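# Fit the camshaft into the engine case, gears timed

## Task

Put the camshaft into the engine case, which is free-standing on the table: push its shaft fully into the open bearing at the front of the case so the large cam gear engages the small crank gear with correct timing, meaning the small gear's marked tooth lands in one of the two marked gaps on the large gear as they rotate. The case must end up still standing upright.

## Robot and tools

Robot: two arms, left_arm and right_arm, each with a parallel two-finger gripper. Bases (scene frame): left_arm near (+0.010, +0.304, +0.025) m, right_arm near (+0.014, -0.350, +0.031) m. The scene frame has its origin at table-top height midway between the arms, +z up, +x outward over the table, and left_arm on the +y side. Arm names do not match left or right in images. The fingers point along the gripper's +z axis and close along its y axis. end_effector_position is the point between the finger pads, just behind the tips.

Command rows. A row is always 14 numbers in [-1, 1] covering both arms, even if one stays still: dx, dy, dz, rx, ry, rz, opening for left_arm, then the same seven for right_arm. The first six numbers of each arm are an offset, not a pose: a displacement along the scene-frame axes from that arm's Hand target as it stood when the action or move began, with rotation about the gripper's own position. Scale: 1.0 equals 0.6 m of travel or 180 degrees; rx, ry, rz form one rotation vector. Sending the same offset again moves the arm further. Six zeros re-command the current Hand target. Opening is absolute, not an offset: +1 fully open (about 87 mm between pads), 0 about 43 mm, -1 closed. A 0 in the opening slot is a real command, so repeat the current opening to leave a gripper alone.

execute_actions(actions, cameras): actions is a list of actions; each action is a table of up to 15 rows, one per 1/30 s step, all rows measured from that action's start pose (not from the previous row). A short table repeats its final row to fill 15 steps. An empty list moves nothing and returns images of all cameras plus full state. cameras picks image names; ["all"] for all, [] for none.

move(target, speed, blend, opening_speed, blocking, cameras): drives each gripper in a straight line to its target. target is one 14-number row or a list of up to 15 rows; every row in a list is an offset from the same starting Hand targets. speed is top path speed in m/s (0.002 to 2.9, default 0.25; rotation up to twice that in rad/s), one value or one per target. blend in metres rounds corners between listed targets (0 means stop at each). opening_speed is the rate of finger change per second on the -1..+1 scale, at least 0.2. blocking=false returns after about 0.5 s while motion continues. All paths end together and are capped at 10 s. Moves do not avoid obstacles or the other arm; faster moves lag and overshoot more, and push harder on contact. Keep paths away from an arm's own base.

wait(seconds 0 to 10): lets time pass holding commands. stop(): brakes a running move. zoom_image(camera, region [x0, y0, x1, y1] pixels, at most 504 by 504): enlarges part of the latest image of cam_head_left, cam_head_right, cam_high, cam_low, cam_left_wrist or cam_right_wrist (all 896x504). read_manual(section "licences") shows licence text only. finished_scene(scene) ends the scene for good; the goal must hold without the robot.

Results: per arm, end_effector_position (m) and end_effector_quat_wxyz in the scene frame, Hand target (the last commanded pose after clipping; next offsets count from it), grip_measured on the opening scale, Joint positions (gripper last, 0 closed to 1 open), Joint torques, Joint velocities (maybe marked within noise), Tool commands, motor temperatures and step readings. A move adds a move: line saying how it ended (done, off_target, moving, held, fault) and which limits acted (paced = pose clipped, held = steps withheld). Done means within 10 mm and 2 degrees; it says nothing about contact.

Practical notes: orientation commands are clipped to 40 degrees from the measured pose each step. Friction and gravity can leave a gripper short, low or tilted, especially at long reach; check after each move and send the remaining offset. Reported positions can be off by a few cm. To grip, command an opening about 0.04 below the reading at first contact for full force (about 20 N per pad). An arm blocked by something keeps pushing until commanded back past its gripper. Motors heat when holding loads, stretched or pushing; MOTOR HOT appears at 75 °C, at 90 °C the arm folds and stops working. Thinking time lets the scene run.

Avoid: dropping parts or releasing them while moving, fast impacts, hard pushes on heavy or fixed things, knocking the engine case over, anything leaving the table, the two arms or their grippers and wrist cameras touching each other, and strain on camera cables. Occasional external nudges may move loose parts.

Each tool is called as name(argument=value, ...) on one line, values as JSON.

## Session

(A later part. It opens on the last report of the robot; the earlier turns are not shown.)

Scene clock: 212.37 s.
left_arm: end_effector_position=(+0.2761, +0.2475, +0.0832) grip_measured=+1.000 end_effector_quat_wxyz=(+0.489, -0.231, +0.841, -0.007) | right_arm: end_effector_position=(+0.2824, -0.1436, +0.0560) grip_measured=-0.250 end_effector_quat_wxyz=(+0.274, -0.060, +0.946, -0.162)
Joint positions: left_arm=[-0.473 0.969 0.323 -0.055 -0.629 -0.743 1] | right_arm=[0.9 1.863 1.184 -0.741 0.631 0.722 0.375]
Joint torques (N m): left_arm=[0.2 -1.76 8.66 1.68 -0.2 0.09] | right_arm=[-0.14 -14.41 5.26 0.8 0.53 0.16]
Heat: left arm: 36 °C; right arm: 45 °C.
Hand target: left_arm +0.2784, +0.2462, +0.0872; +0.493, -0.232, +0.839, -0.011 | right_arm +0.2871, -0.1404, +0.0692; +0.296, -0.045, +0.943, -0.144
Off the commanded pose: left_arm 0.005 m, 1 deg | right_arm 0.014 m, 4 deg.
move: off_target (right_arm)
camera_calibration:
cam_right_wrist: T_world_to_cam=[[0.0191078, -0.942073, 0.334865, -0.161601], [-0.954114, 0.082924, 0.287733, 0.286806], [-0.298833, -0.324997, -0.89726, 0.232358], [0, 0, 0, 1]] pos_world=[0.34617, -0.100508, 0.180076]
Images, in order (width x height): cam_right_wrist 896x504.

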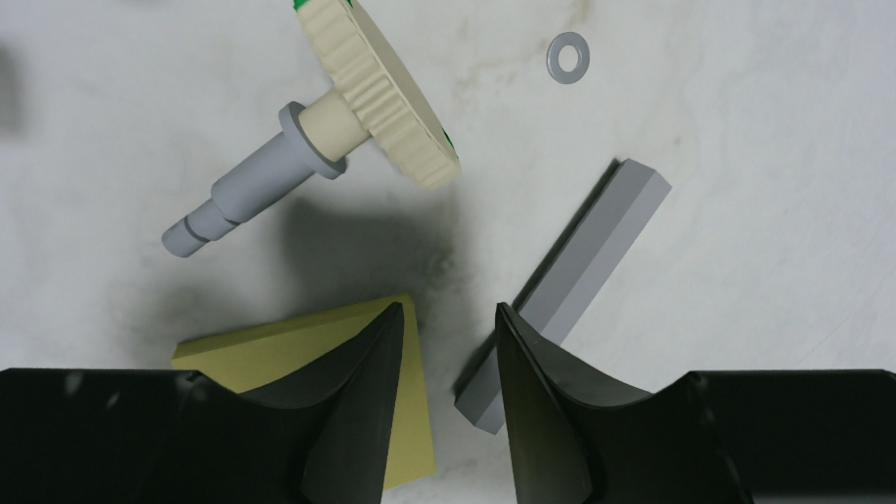

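move(target=[0,0,0,0,0,0,1,-0.12,-0.1,0.25,0,0,0,0.2], cameras=["cam_right_wrist","cam_head_left","cam_head_right","cam_high"])

zoom_image(camera="cam_head_left", region=[380, 160, 520, 280])

zoom_image(camera="cam_high", region=[350, 220, 530, 370])

Scene clock: 217.90 s.
left_arm: end_effector_position=(+0.2761, +0.2475, +0.0832) grip_measured=+1.000 end_effector_quat_wxyz=(+0.489, -0.231, +0.841, -0.007) | right_arm: end_effector_position=(+0.2132, -0.2034, +0.2095) grip_measured=+0.200 end_effector_quat_wxyz=(+0.283, -0.054, +0.945, -0.155)
Joint positions: left_arm=[-0.473 0.969 0.323 -0.055 -0.629 -0.743 1] | right_arm=[0.972 1.436 1.346 -1.362 0.647 0.817 0.6]
Joint torques (N m): left_arm=[0.16 -1.73 8.64 1.66 -0.19 0.07] | right_arm=[0.25 -6.93 9.06 0.53 0.52 0.14]
Heat: left arm: 36 °C; right arm: 46 °C.
Hand target: left_arm +0.2784, +0.2462, +0.0872; +0.493, -0.232, +0.839, -0.011 | right_arm +0.2151, -0.2004, +0.2192; +0.296, -0.045, +0.943, -0.144
Off the commanded pose: left_arm 0.005 m, 1 deg | right_arm 0.010 m, 2 deg.
move: done
camera_calibration:
cam_right_wrist: T_world_to_cam=[[0.00778892, -0.947491, 0.319688, -0.263575], [-0.958969, 0.0835287, 0.270926, 0.186264], [-0.283403, -0.308682, -0.907964, 0.332333], [0, 0, 0, 1]] pos_world=[0.274859, -0.162708, 0.335544]
Images, in order (width x height): cam_head_left 896x504, cam_head_right 896x504, cam_high 896x504, cam_right_wrist 896x504.

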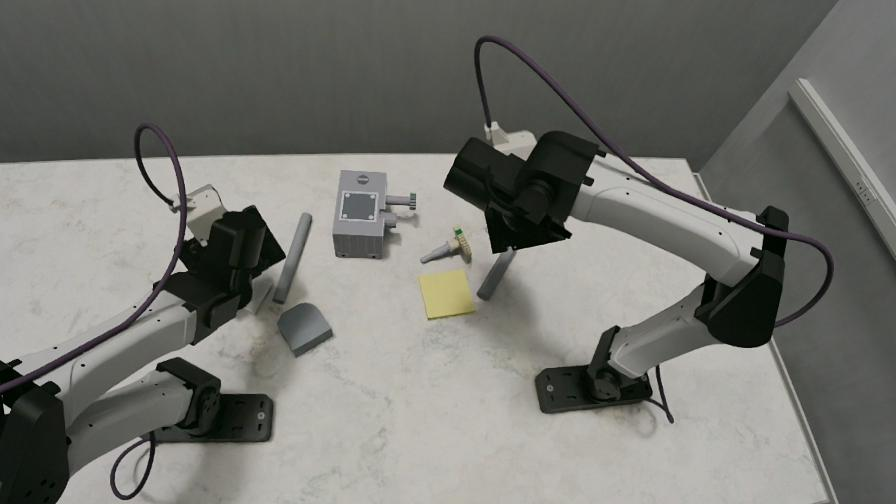

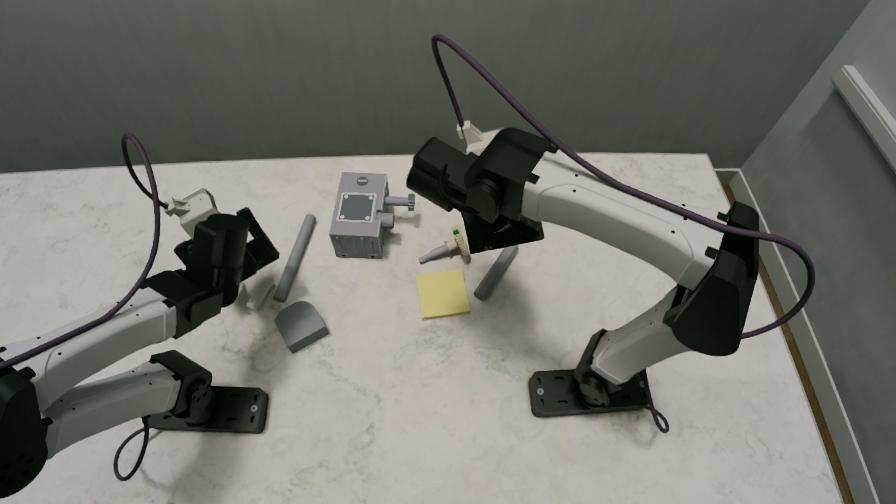

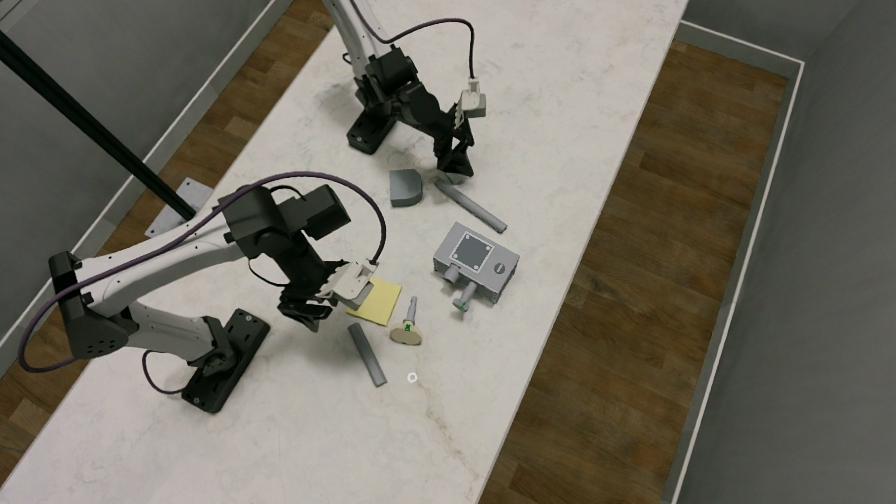

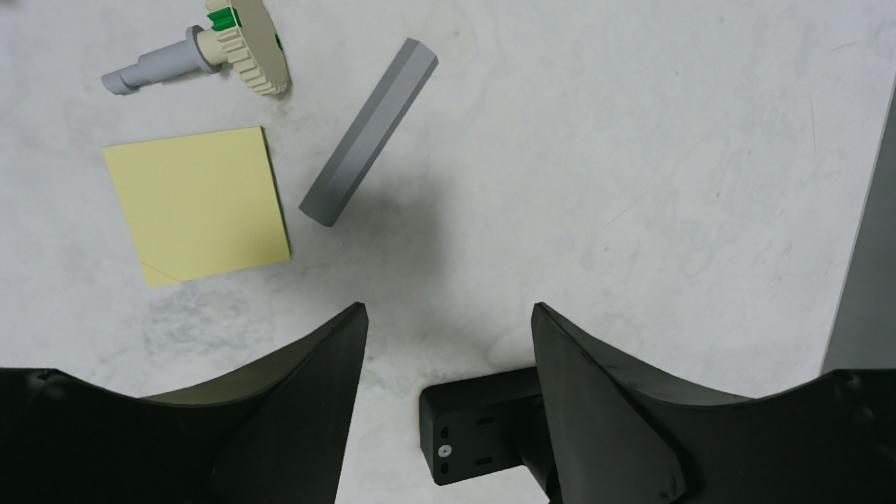

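Scaled by 3.600.

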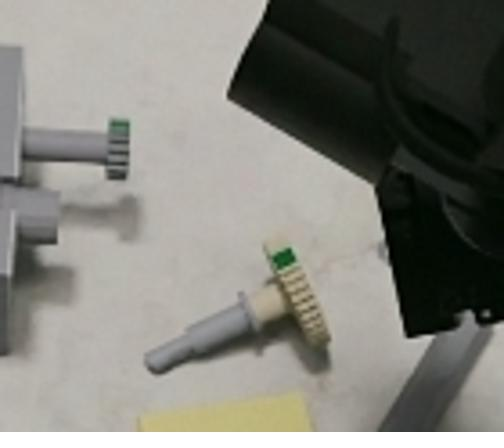

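Scaled by 2.800.

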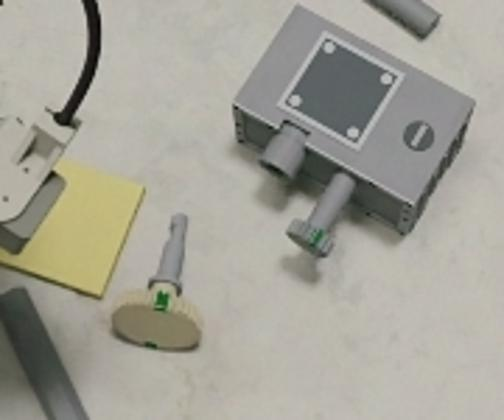

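move(target=[0,0,0,0,0,0,1,0.078,0.12,-0.173,-0.0046,0.0368,0.066,0.4], cameras=["cam_right_wrist"])

Scene clock: 238.37 s.
left_arm: end_effector_position=(+0.2761, +0.2475, +0.0832) grip_measured=+1.000 end_effector_quat_wxyz=(+0.489, -0.231, +0.841, -0.007) | right_arm: end_effector_position=(+0.2595, -0.1296, +0.1185) grip_measured=+0.400 end_effector_quat_wxyz=(+0.255, -0.151, +0.948, -0.119)
Joint positions: left_arm=[-0.473 0.969 0.323 -0.055 -0.629 -0.743 1] | right_arm=[0.946 1.718 1.284 -0.923 0.533 0.569 0.7]
Joint torques (N m): left_arm=[0.2 -1.68 8.73 1.68 -0.18 0.08] | right_arm=[-0.62 -8.34 6.28 0.94 0.32 -0.08]
Heat: left arm: 36 °C; right arm: 40 °C.
Hand target: left_arm +0.2784, +0.2462, +0.0872; +0.493, -0.232, +0.839, -0.011 | right_arm +0.2619, -0.1283, +0.1155; +0.254, -0.153, +0.948, -0.117
Off the commanded pose: left_arm 0.005 m, 1 deg | right_arm 0.004 m, 0 deg.
move: done
camera_calibration:
cam_right_wrist: T_world_to_cam=[[0.219683, -0.928373, 0.299772, -0.214967], [-0.92901, -0.105281, 0.354764, 0.206904], [-0.297793, -0.356426, -0.885596, 0.280386], [0, 0, 0, 1]] pos_world=[0.322938, -0.0778494, 0.239347]
Images, in order (width x height): cam_right_wrist 896x504.

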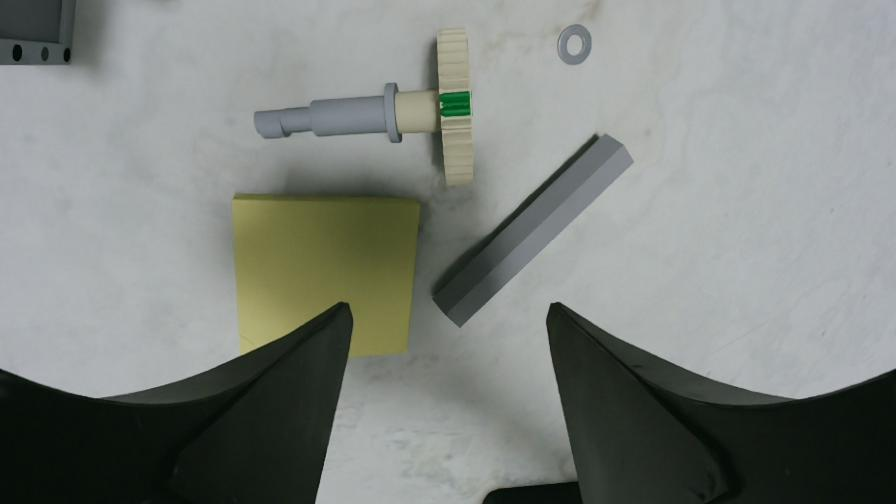

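move(target=[0,0,0,0,0,0,1,0.073,-0.022,-0.094,-0.0145,0.004,0.0236,0.1], speed=0.15, cameras=["cam_right_wrist"])

Scene clock: 250.87 s.
left_arm: end_effector_position=(+0.2761, +0.2475, +0.0832) grip_measured=+1.000 end_effector_quat_wxyz=(+0.489, -0.231, +0.841, -0.007) | right_arm: end_effector_position=(+0.3047, -0.1426, +0.0639) grip_measured=+0.100 end_effector_quat_wxyz=(+0.250, -0.190, +0.940, -0.130)
Joint positions: left_arm=[-0.473 0.969 0.323 -0.055 -0.629 -0.743 1] | right_arm=[0.824 1.837 1.194 -0.645 0.504 0.35 0.55]
Joint torques (N m): left_arm=[0.25 -1.69 8.72 1.66 -0.19 0.09] | right_arm=[-0.35 -8.96 5.76 1.01 0.3 -0.08]
Heat: left arm: 36 °C; right arm: 40 °C.
Hand target: left_arm +0.2784, +0.2462, +0.0872; +0.493, -0.232, +0.839, -0.011 | right_arm +0.3057, -0.1416, +0.0591; +0.249, -0.194, +0.940, -0.128
Off the commanded pose: left_arm 0.005 m, 1 deg | right_arm 0.005 m, 1 deg.
move: done
camera_calibration:
cam_right_wrist: T_world_to_cam=[[0.286815, -0.89711, 0.336051, -0.238997], [-0.916028, -0.154146, 0.370314, 0.25508], [-0.280411, -0.414043, -0.865989, 0.22608], [0, 0, 0, 1]] pos_world=[0.365604, -0.08148, 0.181638]
Images, in order (width x height): cam_right_wrist 896x504.

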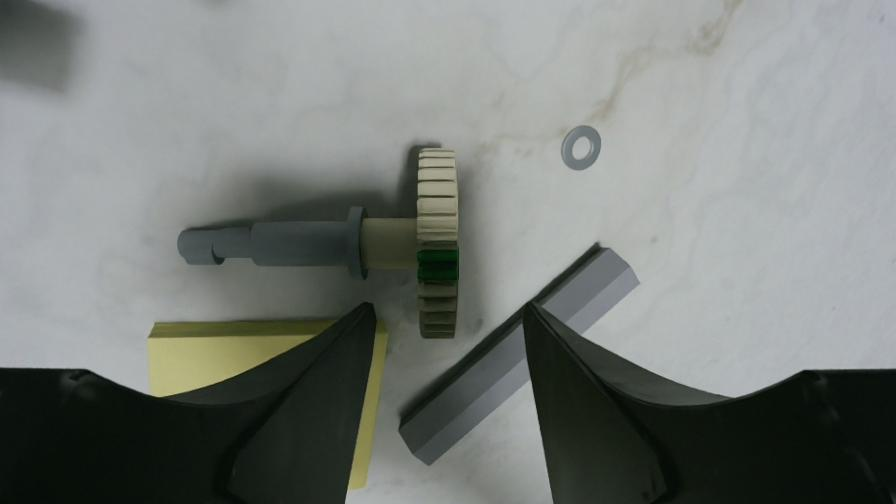

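move(target=[[0,0,0,0,0,0,1,0.005,0.004,-0.0125,0,0,0,0.1],[0,0,0,0,0,0,1,0.005,0.004,-0.0125,0,0,0,-0.9]], opening_speed=0.4, speed=0.1, cameras=["cam_right_wrist"])

Scene clock: 259.90 s.
left_arm: end_effector_position=(+0.2761, +0.2475, +0.0832) grip_measured=+1.000 end_effector_quat_wxyz=(+0.489, -0.231, +0.841, -0.007) | right_arm: end_effector_position=(+0.3077, -0.1391, +0.0579) grip_measured=-0.651 end_effector_quat_wxyz=(+0.252, -0.191, +0.940, -0.128)
Joint positions: left_arm=[-0.473 0.969 0.323 -0.055 -0.629 -0.743 1] | right_arm=[0.824 1.858 1.194 -0.618 0.502 0.348 0.174]
Joint torques (N m): left_arm=[0.18 -1.65 8.7 1.68 -0.18 0.07] | right_arm=[-0.51 -8.66 5.74 1.03 0.28 -0.06]
Heat: left arm: 36 °C; right arm: 39 °C.
Hand target: left_arm +0.2784, +0.2462, +0.0872; +0.493, -0.232, +0.839, -0.011 | right_arm +0.3087, -0.1392, +0.0515; +0.249, -0.194, +0.940, -0.128
Off the commanded pose: left_arm 0.005 m, 1 deg | right_arm 0.006 m, 1 deg.
move: done
camera_calibration:
cam_right_wrist: T_world_to_cam=[[0.288215, -0.897816, 0.332954, -0.235016], [-0.916685, -0.158181, 0.366971, 0.260424], [-0.276806, -0.410981, -0.868604, 0.222713], [0, 0, 0, 1]] pos_world=[0.368111, -0.0782761, 0.176131]
Images, in order (width x height): cam_right_wrist 896x504.

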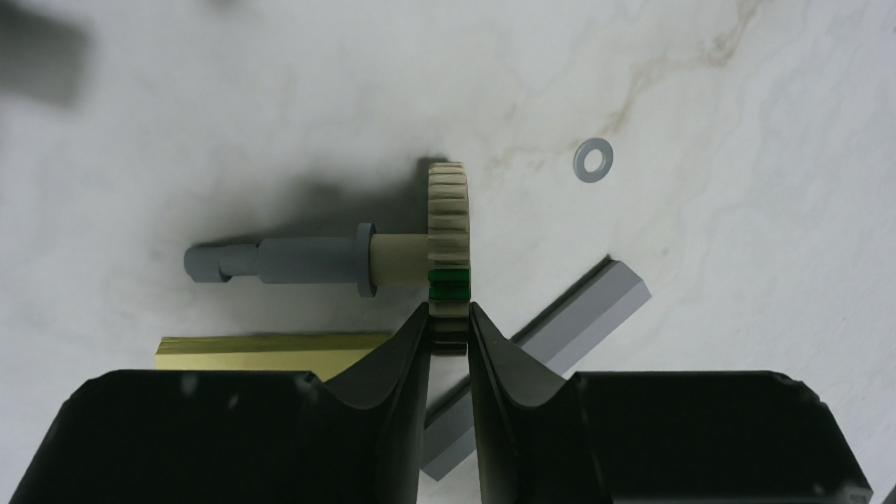

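move(target=[[0,0,0,0,0,0,1,0,0,0.1,0,0,0,-0.9],[0,0,0,0,0,0,1,0.058,-0.01,0.08,0.0914,0.1183,-0.1194,-0.9],[0,0,0,0,0,0,1,0.058,0.007,0.059,0.0914,0.1183,-0.1194,-0.9]], blend=0.01, cameras=["cam_right_wrist","cam_head_left","cam_low"])

zoom_image(camera="cam_right_wrist", region=[0, 0, 250, 250])

zoom_image(camera="cam_head_left", region=[330, 150, 490, 270])

Scene clock: 286.63 s.
left_arm: end_effector_position=(+0.2761, +0.2475, +0.0832) grip_measured=+1.000 end_effector_quat_wxyz=(+0.489, -0.231, +0.841, -0.007) | right_arm: end_effector_position=(+0.3379, -0.1435, +0.0813) grip_measured=-0.652 end_effector_quat_wxyz=(+0.062, -0.004, +0.998, -0.012)
Joint positions: left_arm=[-0.473 0.969 0.323 -0.055 -0.629 -0.743 1] | right_arm=[0.552 2.072 1.666 -1.07 0.084 0.538 0.174]
Joint torques (N m): left_arm=[0.18 -1.69 8.69 1.69 -0.19 0.09] | right_arm=[0.16 -11.64 9.8 0.53 0.05 0.13]
Heat: left arm: 36 °C; right arm: 39 °C.
Hand target: left_arm +0.2784, +0.2462, +0.0872; +0.493, -0.232, +0.839, -0.011 | right_arm +0.3435, -0.1350, +0.0869; +0.070, +0.000, +0.998, +0.000
Off the commanded pose: left_arm 0.005 m, 1 deg | right_arm 0.012 m, 2 deg.
move: off_target (right_arm); blend cut to 0.0081 m at target 2
camera_calibration:
cam_right_wrist: T_world_to_cam=[[-0.000640076, -0.999744, 0.0225966, -0.147228], [-0.734248, 0.0158103, 0.678698, 0.21673], [-0.678882, -0.0161571, -0.73407, 0.431163], [0, 0, 0, 1]] pos_world=[0.451748, -0.143651, 0.172736]
Images, in order (width x height): cam_head_left 896x504, cam_low 896x504, cam_right_wrist 896x504.

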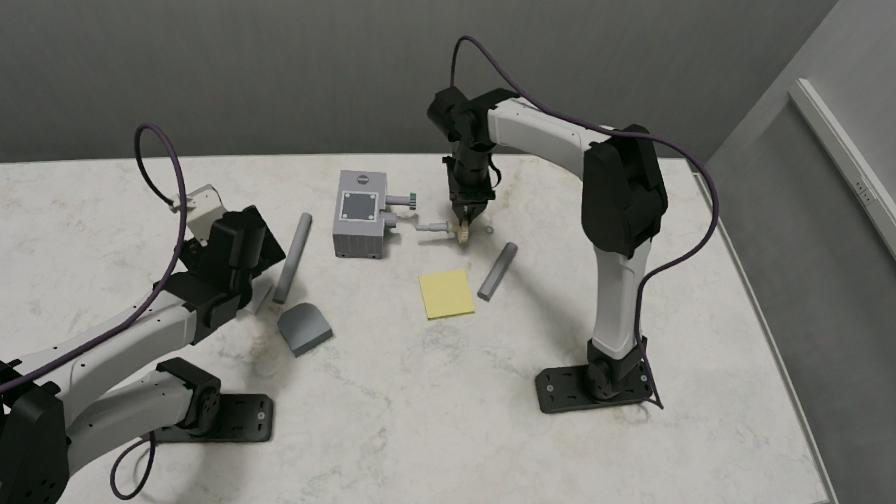

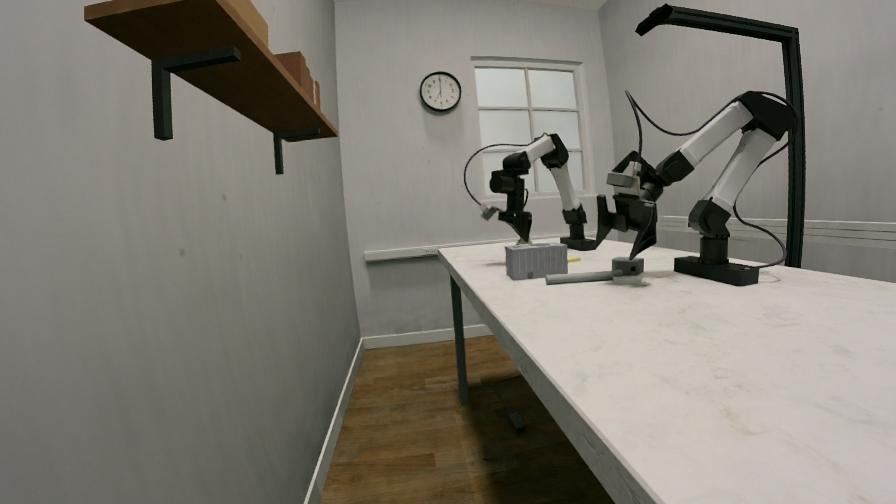

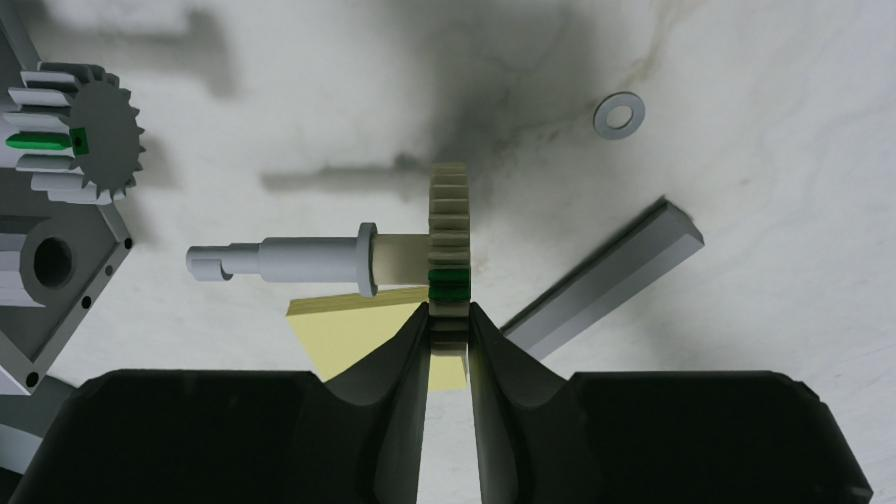

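Scaled by 2.016.

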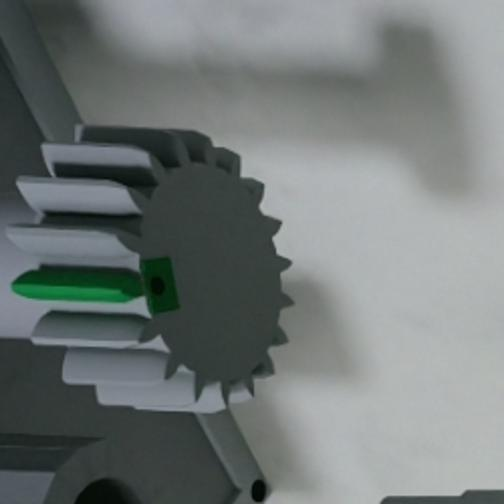

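Scaled by 3.150.

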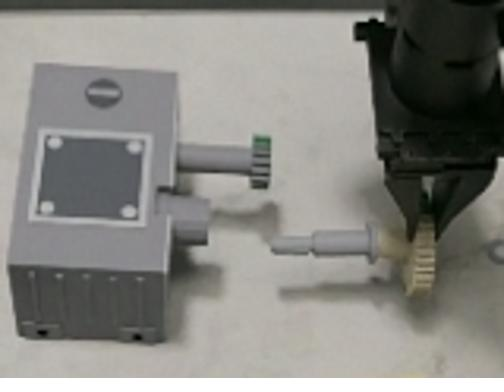

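move(target=[0,0,0,0,0,0,1,0.0033,0.041,0.013,0.0078,0,-0.0256,-0.9], speed=0.1, cameras=["cam_right_wrist","cam_head_left","cam_head_right"])

zoom_image(camera="cam_head_left", region=[350, 180, 470, 270])

zoom_image(camera="cam_head_right", region=[350, 180, 470, 270])

zoom_image(camera="cam_right_wrist", region=[0, 120, 250, 370])

Scene clock: 333.13 s.
left_arm: end_effector_position=(+0.2761, +0.2475, +0.0832) grip_measured=+1.000 end_effector_quat_wxyz=(+0.489, -0.231, +0.841, -0.007) | right_arm: end_effector_position=(+0.3406, -0.1181, +0.0905) grip_measured=-0.652 end_effector_quat_wxyz=(+0.066, +0.036, +0.997, +0.000)
Joint positions: left_arm=[-0.473 0.969 0.323 -0.055 -0.629 -0.743 1] | right_arm=[0.589 2.109 1.759 -1.113 0.077 0.656 0.174]
Joint torques (N m): left_arm=[0.24 -1.7 8.65 1.68 -0.19 0.07] | right_arm=[0.09 -11.37 10.1 0.52 0.05 0.12]
Heat: left arm: 37 °C; right arm: 44 °C.
Hand target: left_arm +0.2784, +0.2462, +0.0872; +0.493, -0.232, +0.839, -0.011 | right_arm +0.3456, -0.1103, +0.0948; +0.070, +0.041, +0.997, +0.010
Off the commanded pose: left_arm 0.005 m, 1 deg | right_arm 0.010 m, 1 deg.
move: done
camera_calibration:
cam_right_wrist: T_world_to_cam=[[-0.0801102, -0.996766, -0.00625918, -0.0920407], [-0.737109, 0.0550121, 0.673531, 0.218153], [-0.671008, 0.0585704, -0.739133, 0.446841], [0, 0, 0, 1]] pos_world=[0.453263, -0.129916, 0.182766]
Images, in order (width x height): cam_head_left 896x504, cam_head_right 896x504, cam_right_wrist 896x504.

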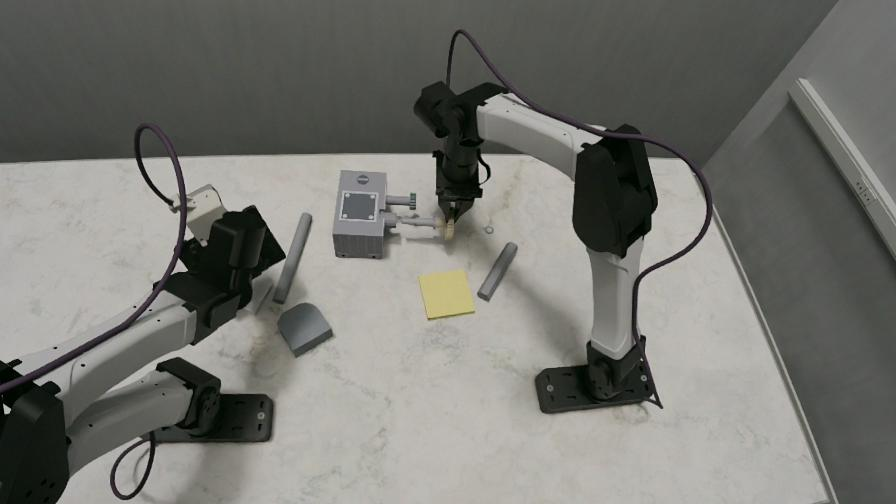

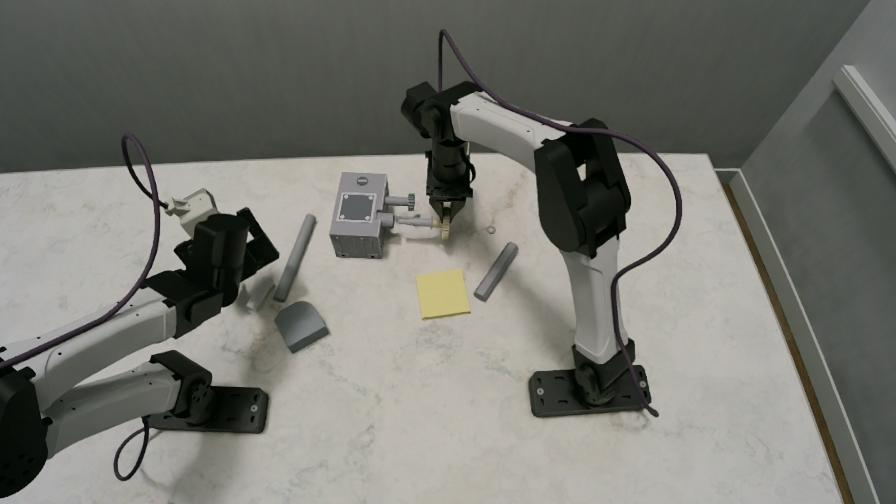

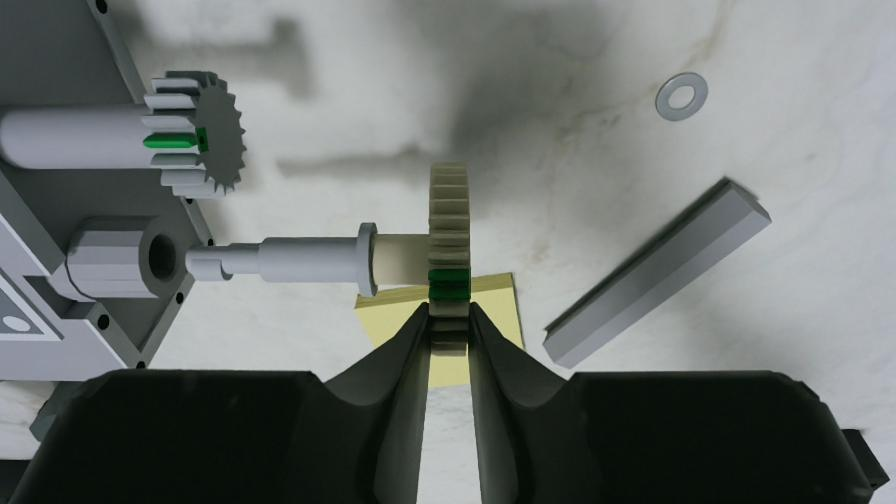

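Scaled by 4.200.

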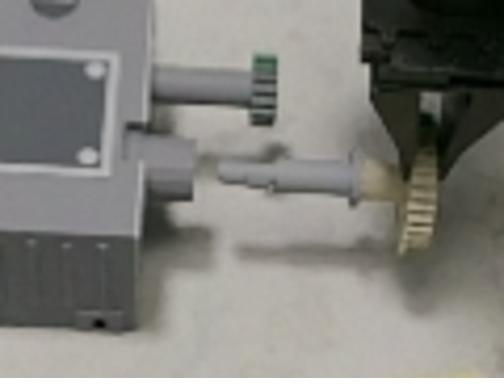

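Scaled by 4.200.

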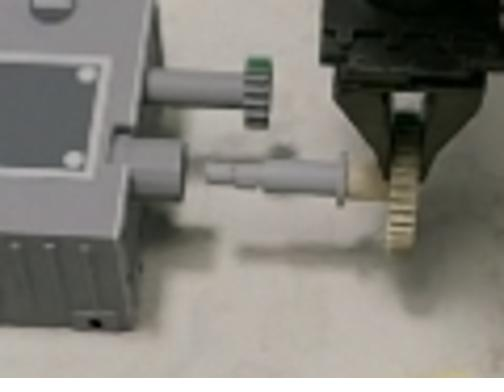

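Scaled by 2.016.

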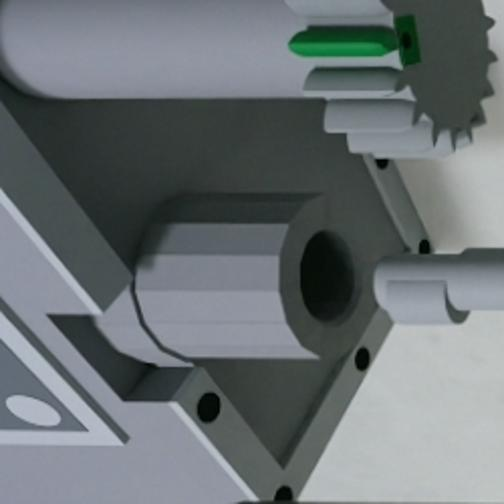

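move(target=[0,0,0,0,0,0,1,0.0045,0.005,-0.002,0,0,0,-0.9], speed=0.03, cameras=["cam_right_wrist","cam_head_left","cam_head_right"])

zoom_image(camera="cam_head_left", region=[380, 190, 460, 250])

zoom_image(camera="cam_right_wrist", region=[50, 150, 300, 350])

Scene clock: 346.33 s.
left_arm: end_effector_position=(+0.2761, +0.2475, +0.0832) grip_measured=+1.000 end_effector_quat_wxyz=(+0.489, -0.231, +0.841, -0.007) | right_arm: end_effector_position=(+0.3441, -0.1158, +0.0894) grip_measured=-0.652 end_effector_quat_wxyz=(+0.066, +0.038, +0.997, +0.000)
Joint positions: left_arm=[-0.473 0.969 0.323 -0.055 -0.629 -0.743 1] | right_arm=[0.589 2.126 1.781 -1.118 0.077 0.659 0.174]
Joint torques (N m): left_arm=[0.18 -1.61 8.66 1.67 -0.18 0.08] | right_arm=[0.25 -11.63 10.1 0.51 0.04 0.14]
Heat: left arm: 37 °C; right arm: 43 °C.
Hand target: left_arm +0.2784, +0.2462, +0.0872; +0.493, -0.232, +0.839, -0.011 | right_arm +0.3482, -0.1074, +0.0936; +0.070, +0.041, +0.997, +0.010
Off the commanded pose: left_arm 0.005 m, 1 deg | right_arm 0.010 m, 1 deg.
move: done
camera_calibration:
cam_right_wrist: T_world_to_cam=[[-0.0827028, -0.996551, -0.00679083, -0.0884732], [-0.737189, 0.0565904, 0.673312, 0.221564], [-0.670606, 0.0606909, -0.739327, 0.44831], [0, 0, 0, 1]] pos_world=[0.456658, -0.127915, 0.181665]
Images, in order (width x height): cam_head_left 896x504, cam_head_right 896x504, cam_right_wrist 896x504.

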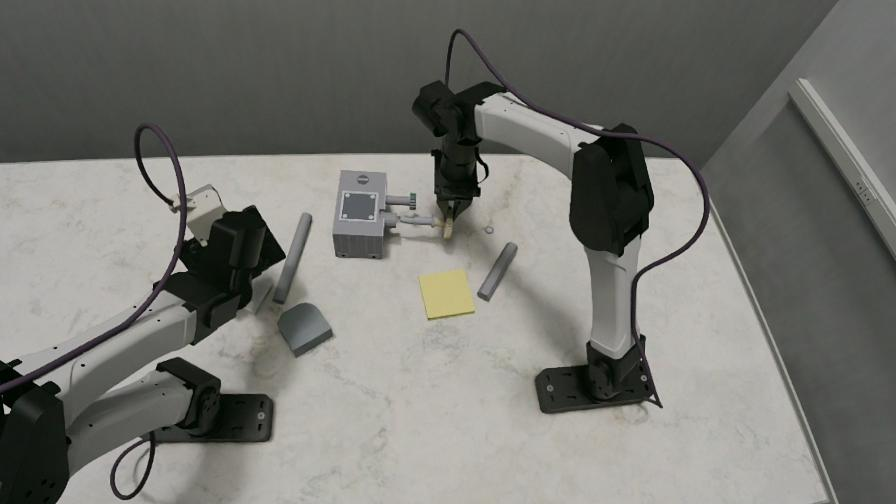

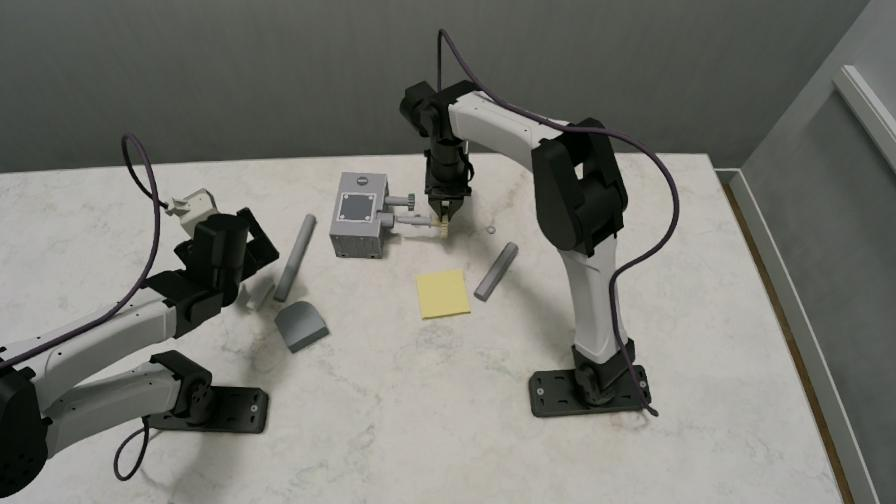

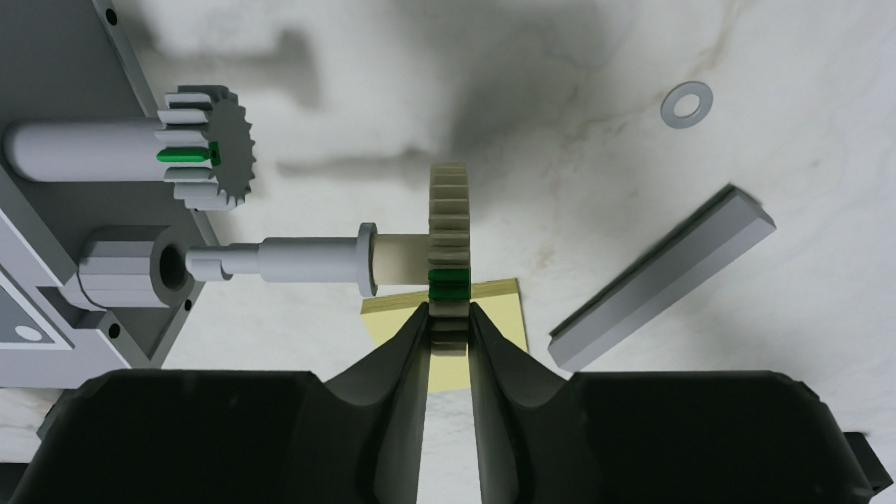

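Scaled by 6.300.

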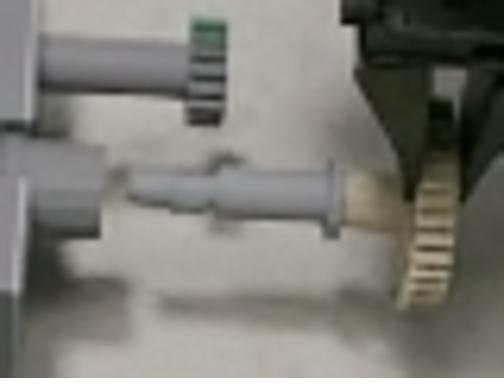

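Scaled by 2.016.

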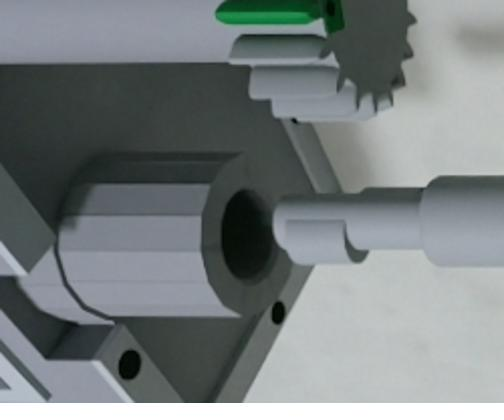

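move(target=[0,0,0,0,0,0,1,-0.003,0.005,0,0,0,0,-0.9], speed=0.03, cameras=["cam_right_wrist","cam_head_left"])

zoom_image(camera="cam_head_left", region=[380, 190, 460, 250])

zoom_image(camera="cam_right_wrist", region=[50, 150, 300, 350])

Scene clock: 356.60 s.
left_arm: end_effector_position=(+0.2761, +0.2475, +0.0832) grip_measured=+1.000 end_effector_quat_wxyz=(+0.489, -0.231, +0.841, -0.007) | right_arm: end_effector_position=(+0.3422, -0.1134, +0.0894) grip_measured=-0.652 end_effector_quat_wxyz=(+0.066, +0.038, +0.997, +0.000)
Joint positions: left_arm=[-0.473 0.969 0.323 -0.055 -0.629 -0.743 1] | right_arm=[0.596 2.126 1.781 -1.12 0.077 0.666 0.174]
Joint torques (N m): left_arm=[0.16 -1.69 8.68 1.68 -0.19 0.07] | right_arm=[0.38 -11.59 10.26 0.54 0.05 0.16]
Heat: left arm: 37 °C; right arm: 43 °C.
Hand target: left_arm +0.2784, +0.2462, +0.0872; +0.493, -0.232, +0.839, -0.011 | right_arm +0.3465, -0.1044, +0.0936; +0.070, +0.041, +0.997, +0.010
Off the commanded pose: left_arm 0.005 m, 1 deg | right_arm 0.011 m, 1 deg.
move: off_target (right_arm)
camera_calibration:
cam_right_wrist: T_world_to_cam=[[-0.0834093, -0.996492, -0.0068794, -0.085994], [-0.73637, 0.0569821, 0.674175, 0.219619], [-0.671418, 0.0612982, -0.73854, 0.447123], [0, 0, 0, 1]] pos_world=[0.454755, -0.125615, 0.181565]
Images, in order (width x height): cam_head_left 896x504, cam_right_wrist 896x504.

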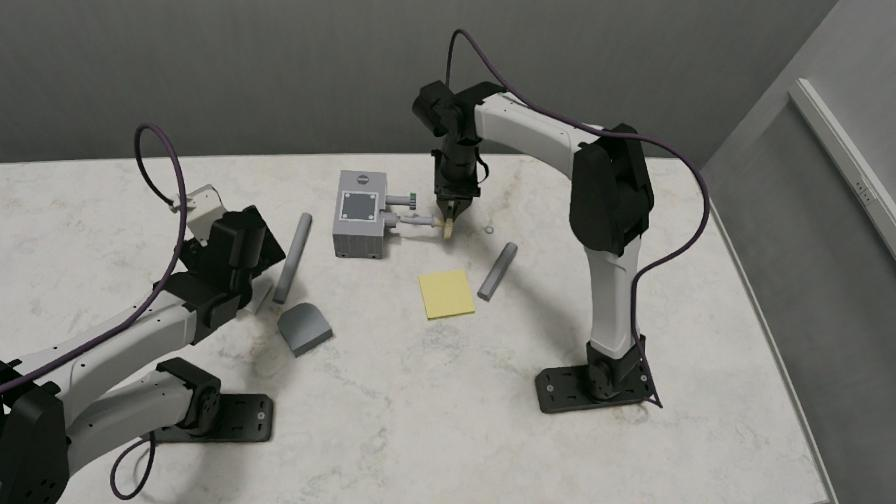

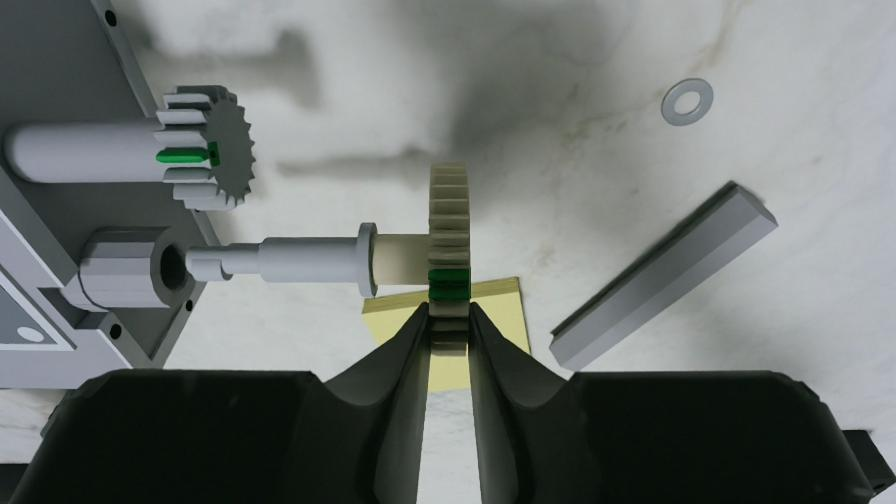

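Scaled by 6.300.

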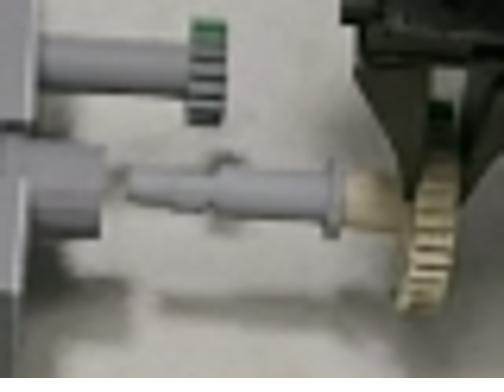

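Scaled by 2.016.

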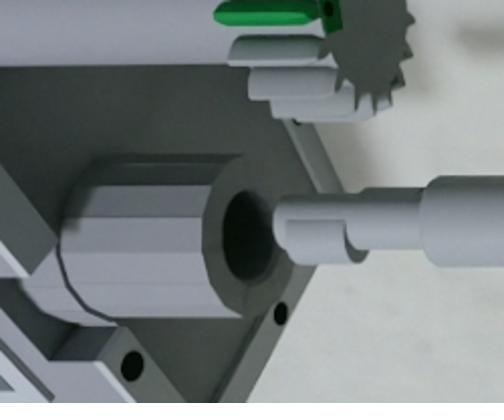

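move(target=[0,0,0,0,0,0,1,-0.003,0.005,0,0,0,0,-0.9], speed=0.03, cameras=["cam_right_wrist","cam_head_left"])

zoom_image(camera="cam_head_left", region=[380, 190, 460, 250])

zoom_image(camera="cam_right_wrist", region=[50, 150, 300, 350])

Scene clock: 365.80 s.
left_arm: end_effector_position=(+0.2761, +0.2475, +0.0832) grip_measured=+1.000 end_effector_quat_wxyz=(+0.489, -0.231, +0.841, -0.007) | right_arm: end_effector_position=(+0.3395, -0.1098, +0.0894) grip_measured=-0.652 end_effector_quat_wxyz=(+0.065, +0.037, +0.997, +0.001)
Joint positions: left_arm=[-0.473 0.969 0.323 -0.055 -0.629 -0.743 1] | right_arm=[0.606 2.126 1.781 -1.121 0.077 0.675 0.174]
Joint torques (N m): left_arm=[0.18 -1.7 8.64 1.69 -0.18 0.09] | right_arm=[0.28 -11.41 10.39 0.5 0.07 0.12]
Heat: left arm: 37 °C; right arm: 43 °C.
Hand target: left_arm +0.2784, +0.2462, +0.0872; +0.493, -0.232, +0.839, -0.011 | right_arm +0.3446, -0.1013, +0.0936; +0.070, +0.041, +0.997, +0.010
Off the commanded pose: left_arm 0.005 m, 1 deg | right_arm 0.011 m, 1 deg.
move: off_target (right_arm)
camera_calibration:
cam_right_wrist: T_world_to_cam=[[-0.081481, -0.996649, -0.00718428, -0.0833517], [-0.735877, 0.055297, 0.674853, 0.217086], [-0.672195, 0.0602745, -0.737917, 0.445259], [0, 0, 0, 1]] pos_world=[0.452258, -0.121914, 0.181464]
Images, in order (width x height): cam_head_left 896x504, cam_right_wrist 896x504.

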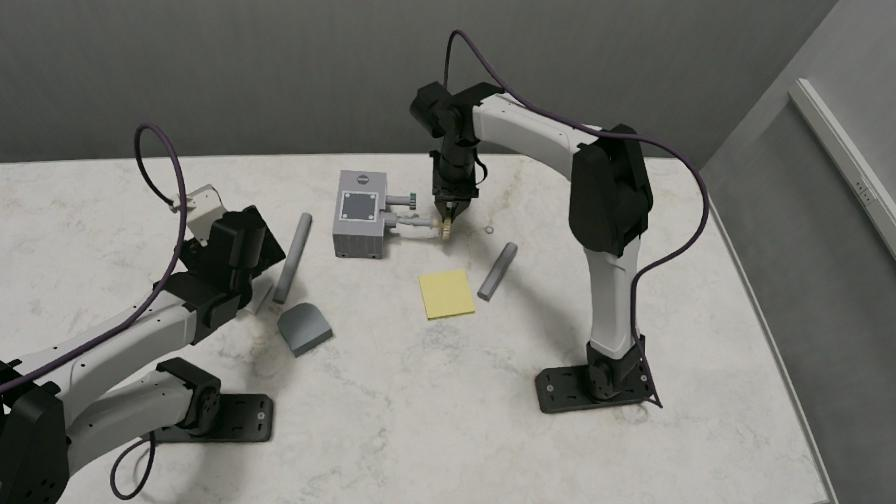

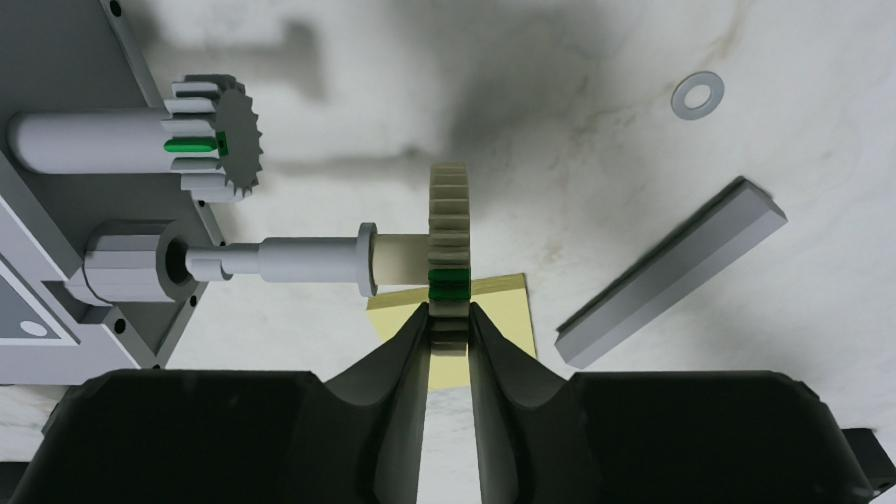

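Scaled by 6.300.

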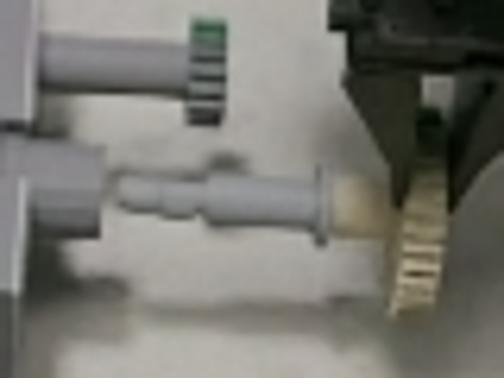

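Scaled by 2.016.

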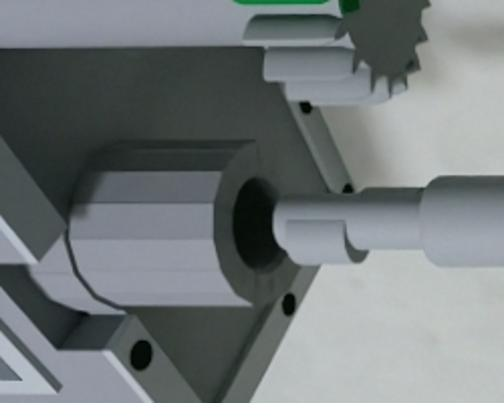

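move(target=[0,0,0,0,0,0,1,0.001,0.018,-0.001,0,0,0,-0.9], speed=0.03, cameras=["cam_right_wrist","cam_head_left"])

zoom_image(camera="cam_head_left", region=[380, 190, 460, 250])

zoom_image(camera="cam_right_wrist", region=[50, 150, 300, 350])

Scene clock: 373.67 s.
left_arm: end_effector_position=(+0.2761, +0.2475, +0.0832) grip_measured=+1.000 end_effector_quat_wxyz=(+0.489, -0.231, +0.841, -0.007) | right_arm: end_effector_position=(+0.3406, -0.0980, +0.0890) grip_measured=-0.652 end_effector_quat_wxyz=(+0.065, +0.037, +0.997, +0.002)
Joint positions: left_arm=[-0.473 0.969 0.323 -0.055 -0.629 -0.743 1] | right_arm=[0.626 2.158 1.829 -1.137 0.077 0.694 0.174]
Joint torques (N m): left_arm=[0.16 -1.72 8.68 1.67 -0.21 0.08] | right_arm=[0.21 -11.89 10.1 0.53 0.09 0.12]
Heat: left arm: 37 °C; right arm: 43 °C.
Hand target: left_arm +0.2784, +0.2462, +0.0872; +0.493, -0.232, +0.839, -0.011 | right_arm +0.3452, -0.0905, +0.0930; +0.069, +0.041, +0.997, +0.010
Off the commanded pose: left_arm 0.005 m, 1 deg | right_arm 0.010 m, 1 deg.
move: done
camera_calibration:
cam_right_wrist: T_world_to_cam=[[-0.0805543, -0.996703, -0.00973772, -0.071566], [-0.735888, 0.05288, 0.675035, 0.217297], [-0.672295, 0.0615429, -0.737721, 0.445071], [0, 0, 0, 1]] pos_world=[0.45336, -0.110212, 0.180958]
Images, in order (width x height): cam_head_left 896x504, cam_right_wrist 896x504.

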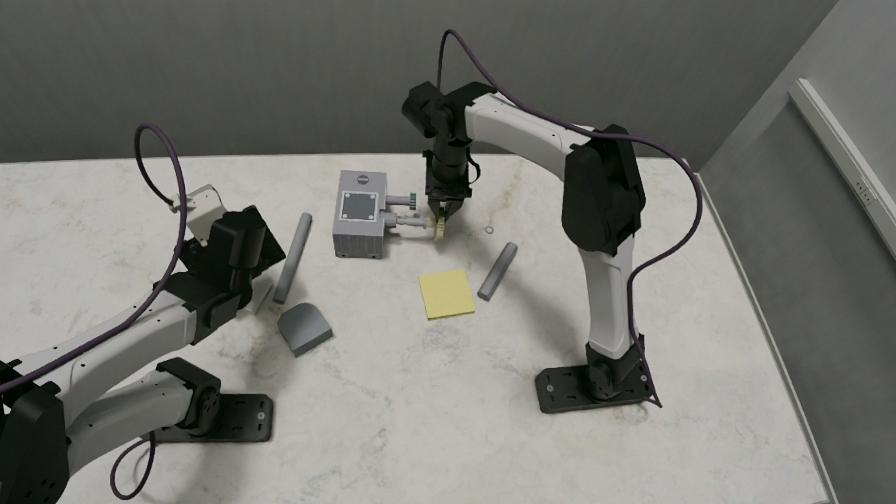

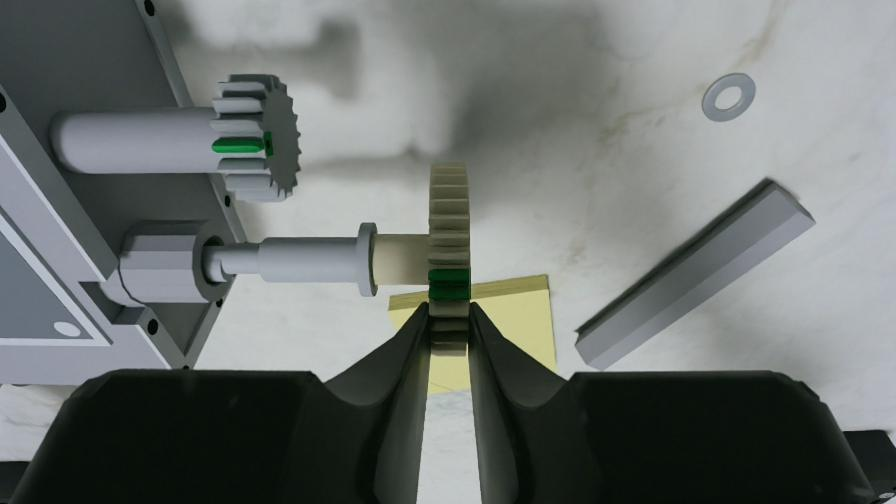

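Scaled by 6.300.

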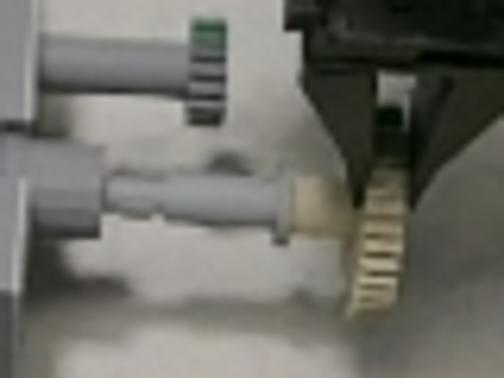

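Scaled by 2.016.

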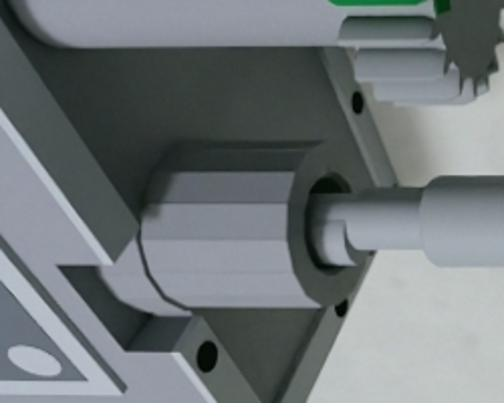

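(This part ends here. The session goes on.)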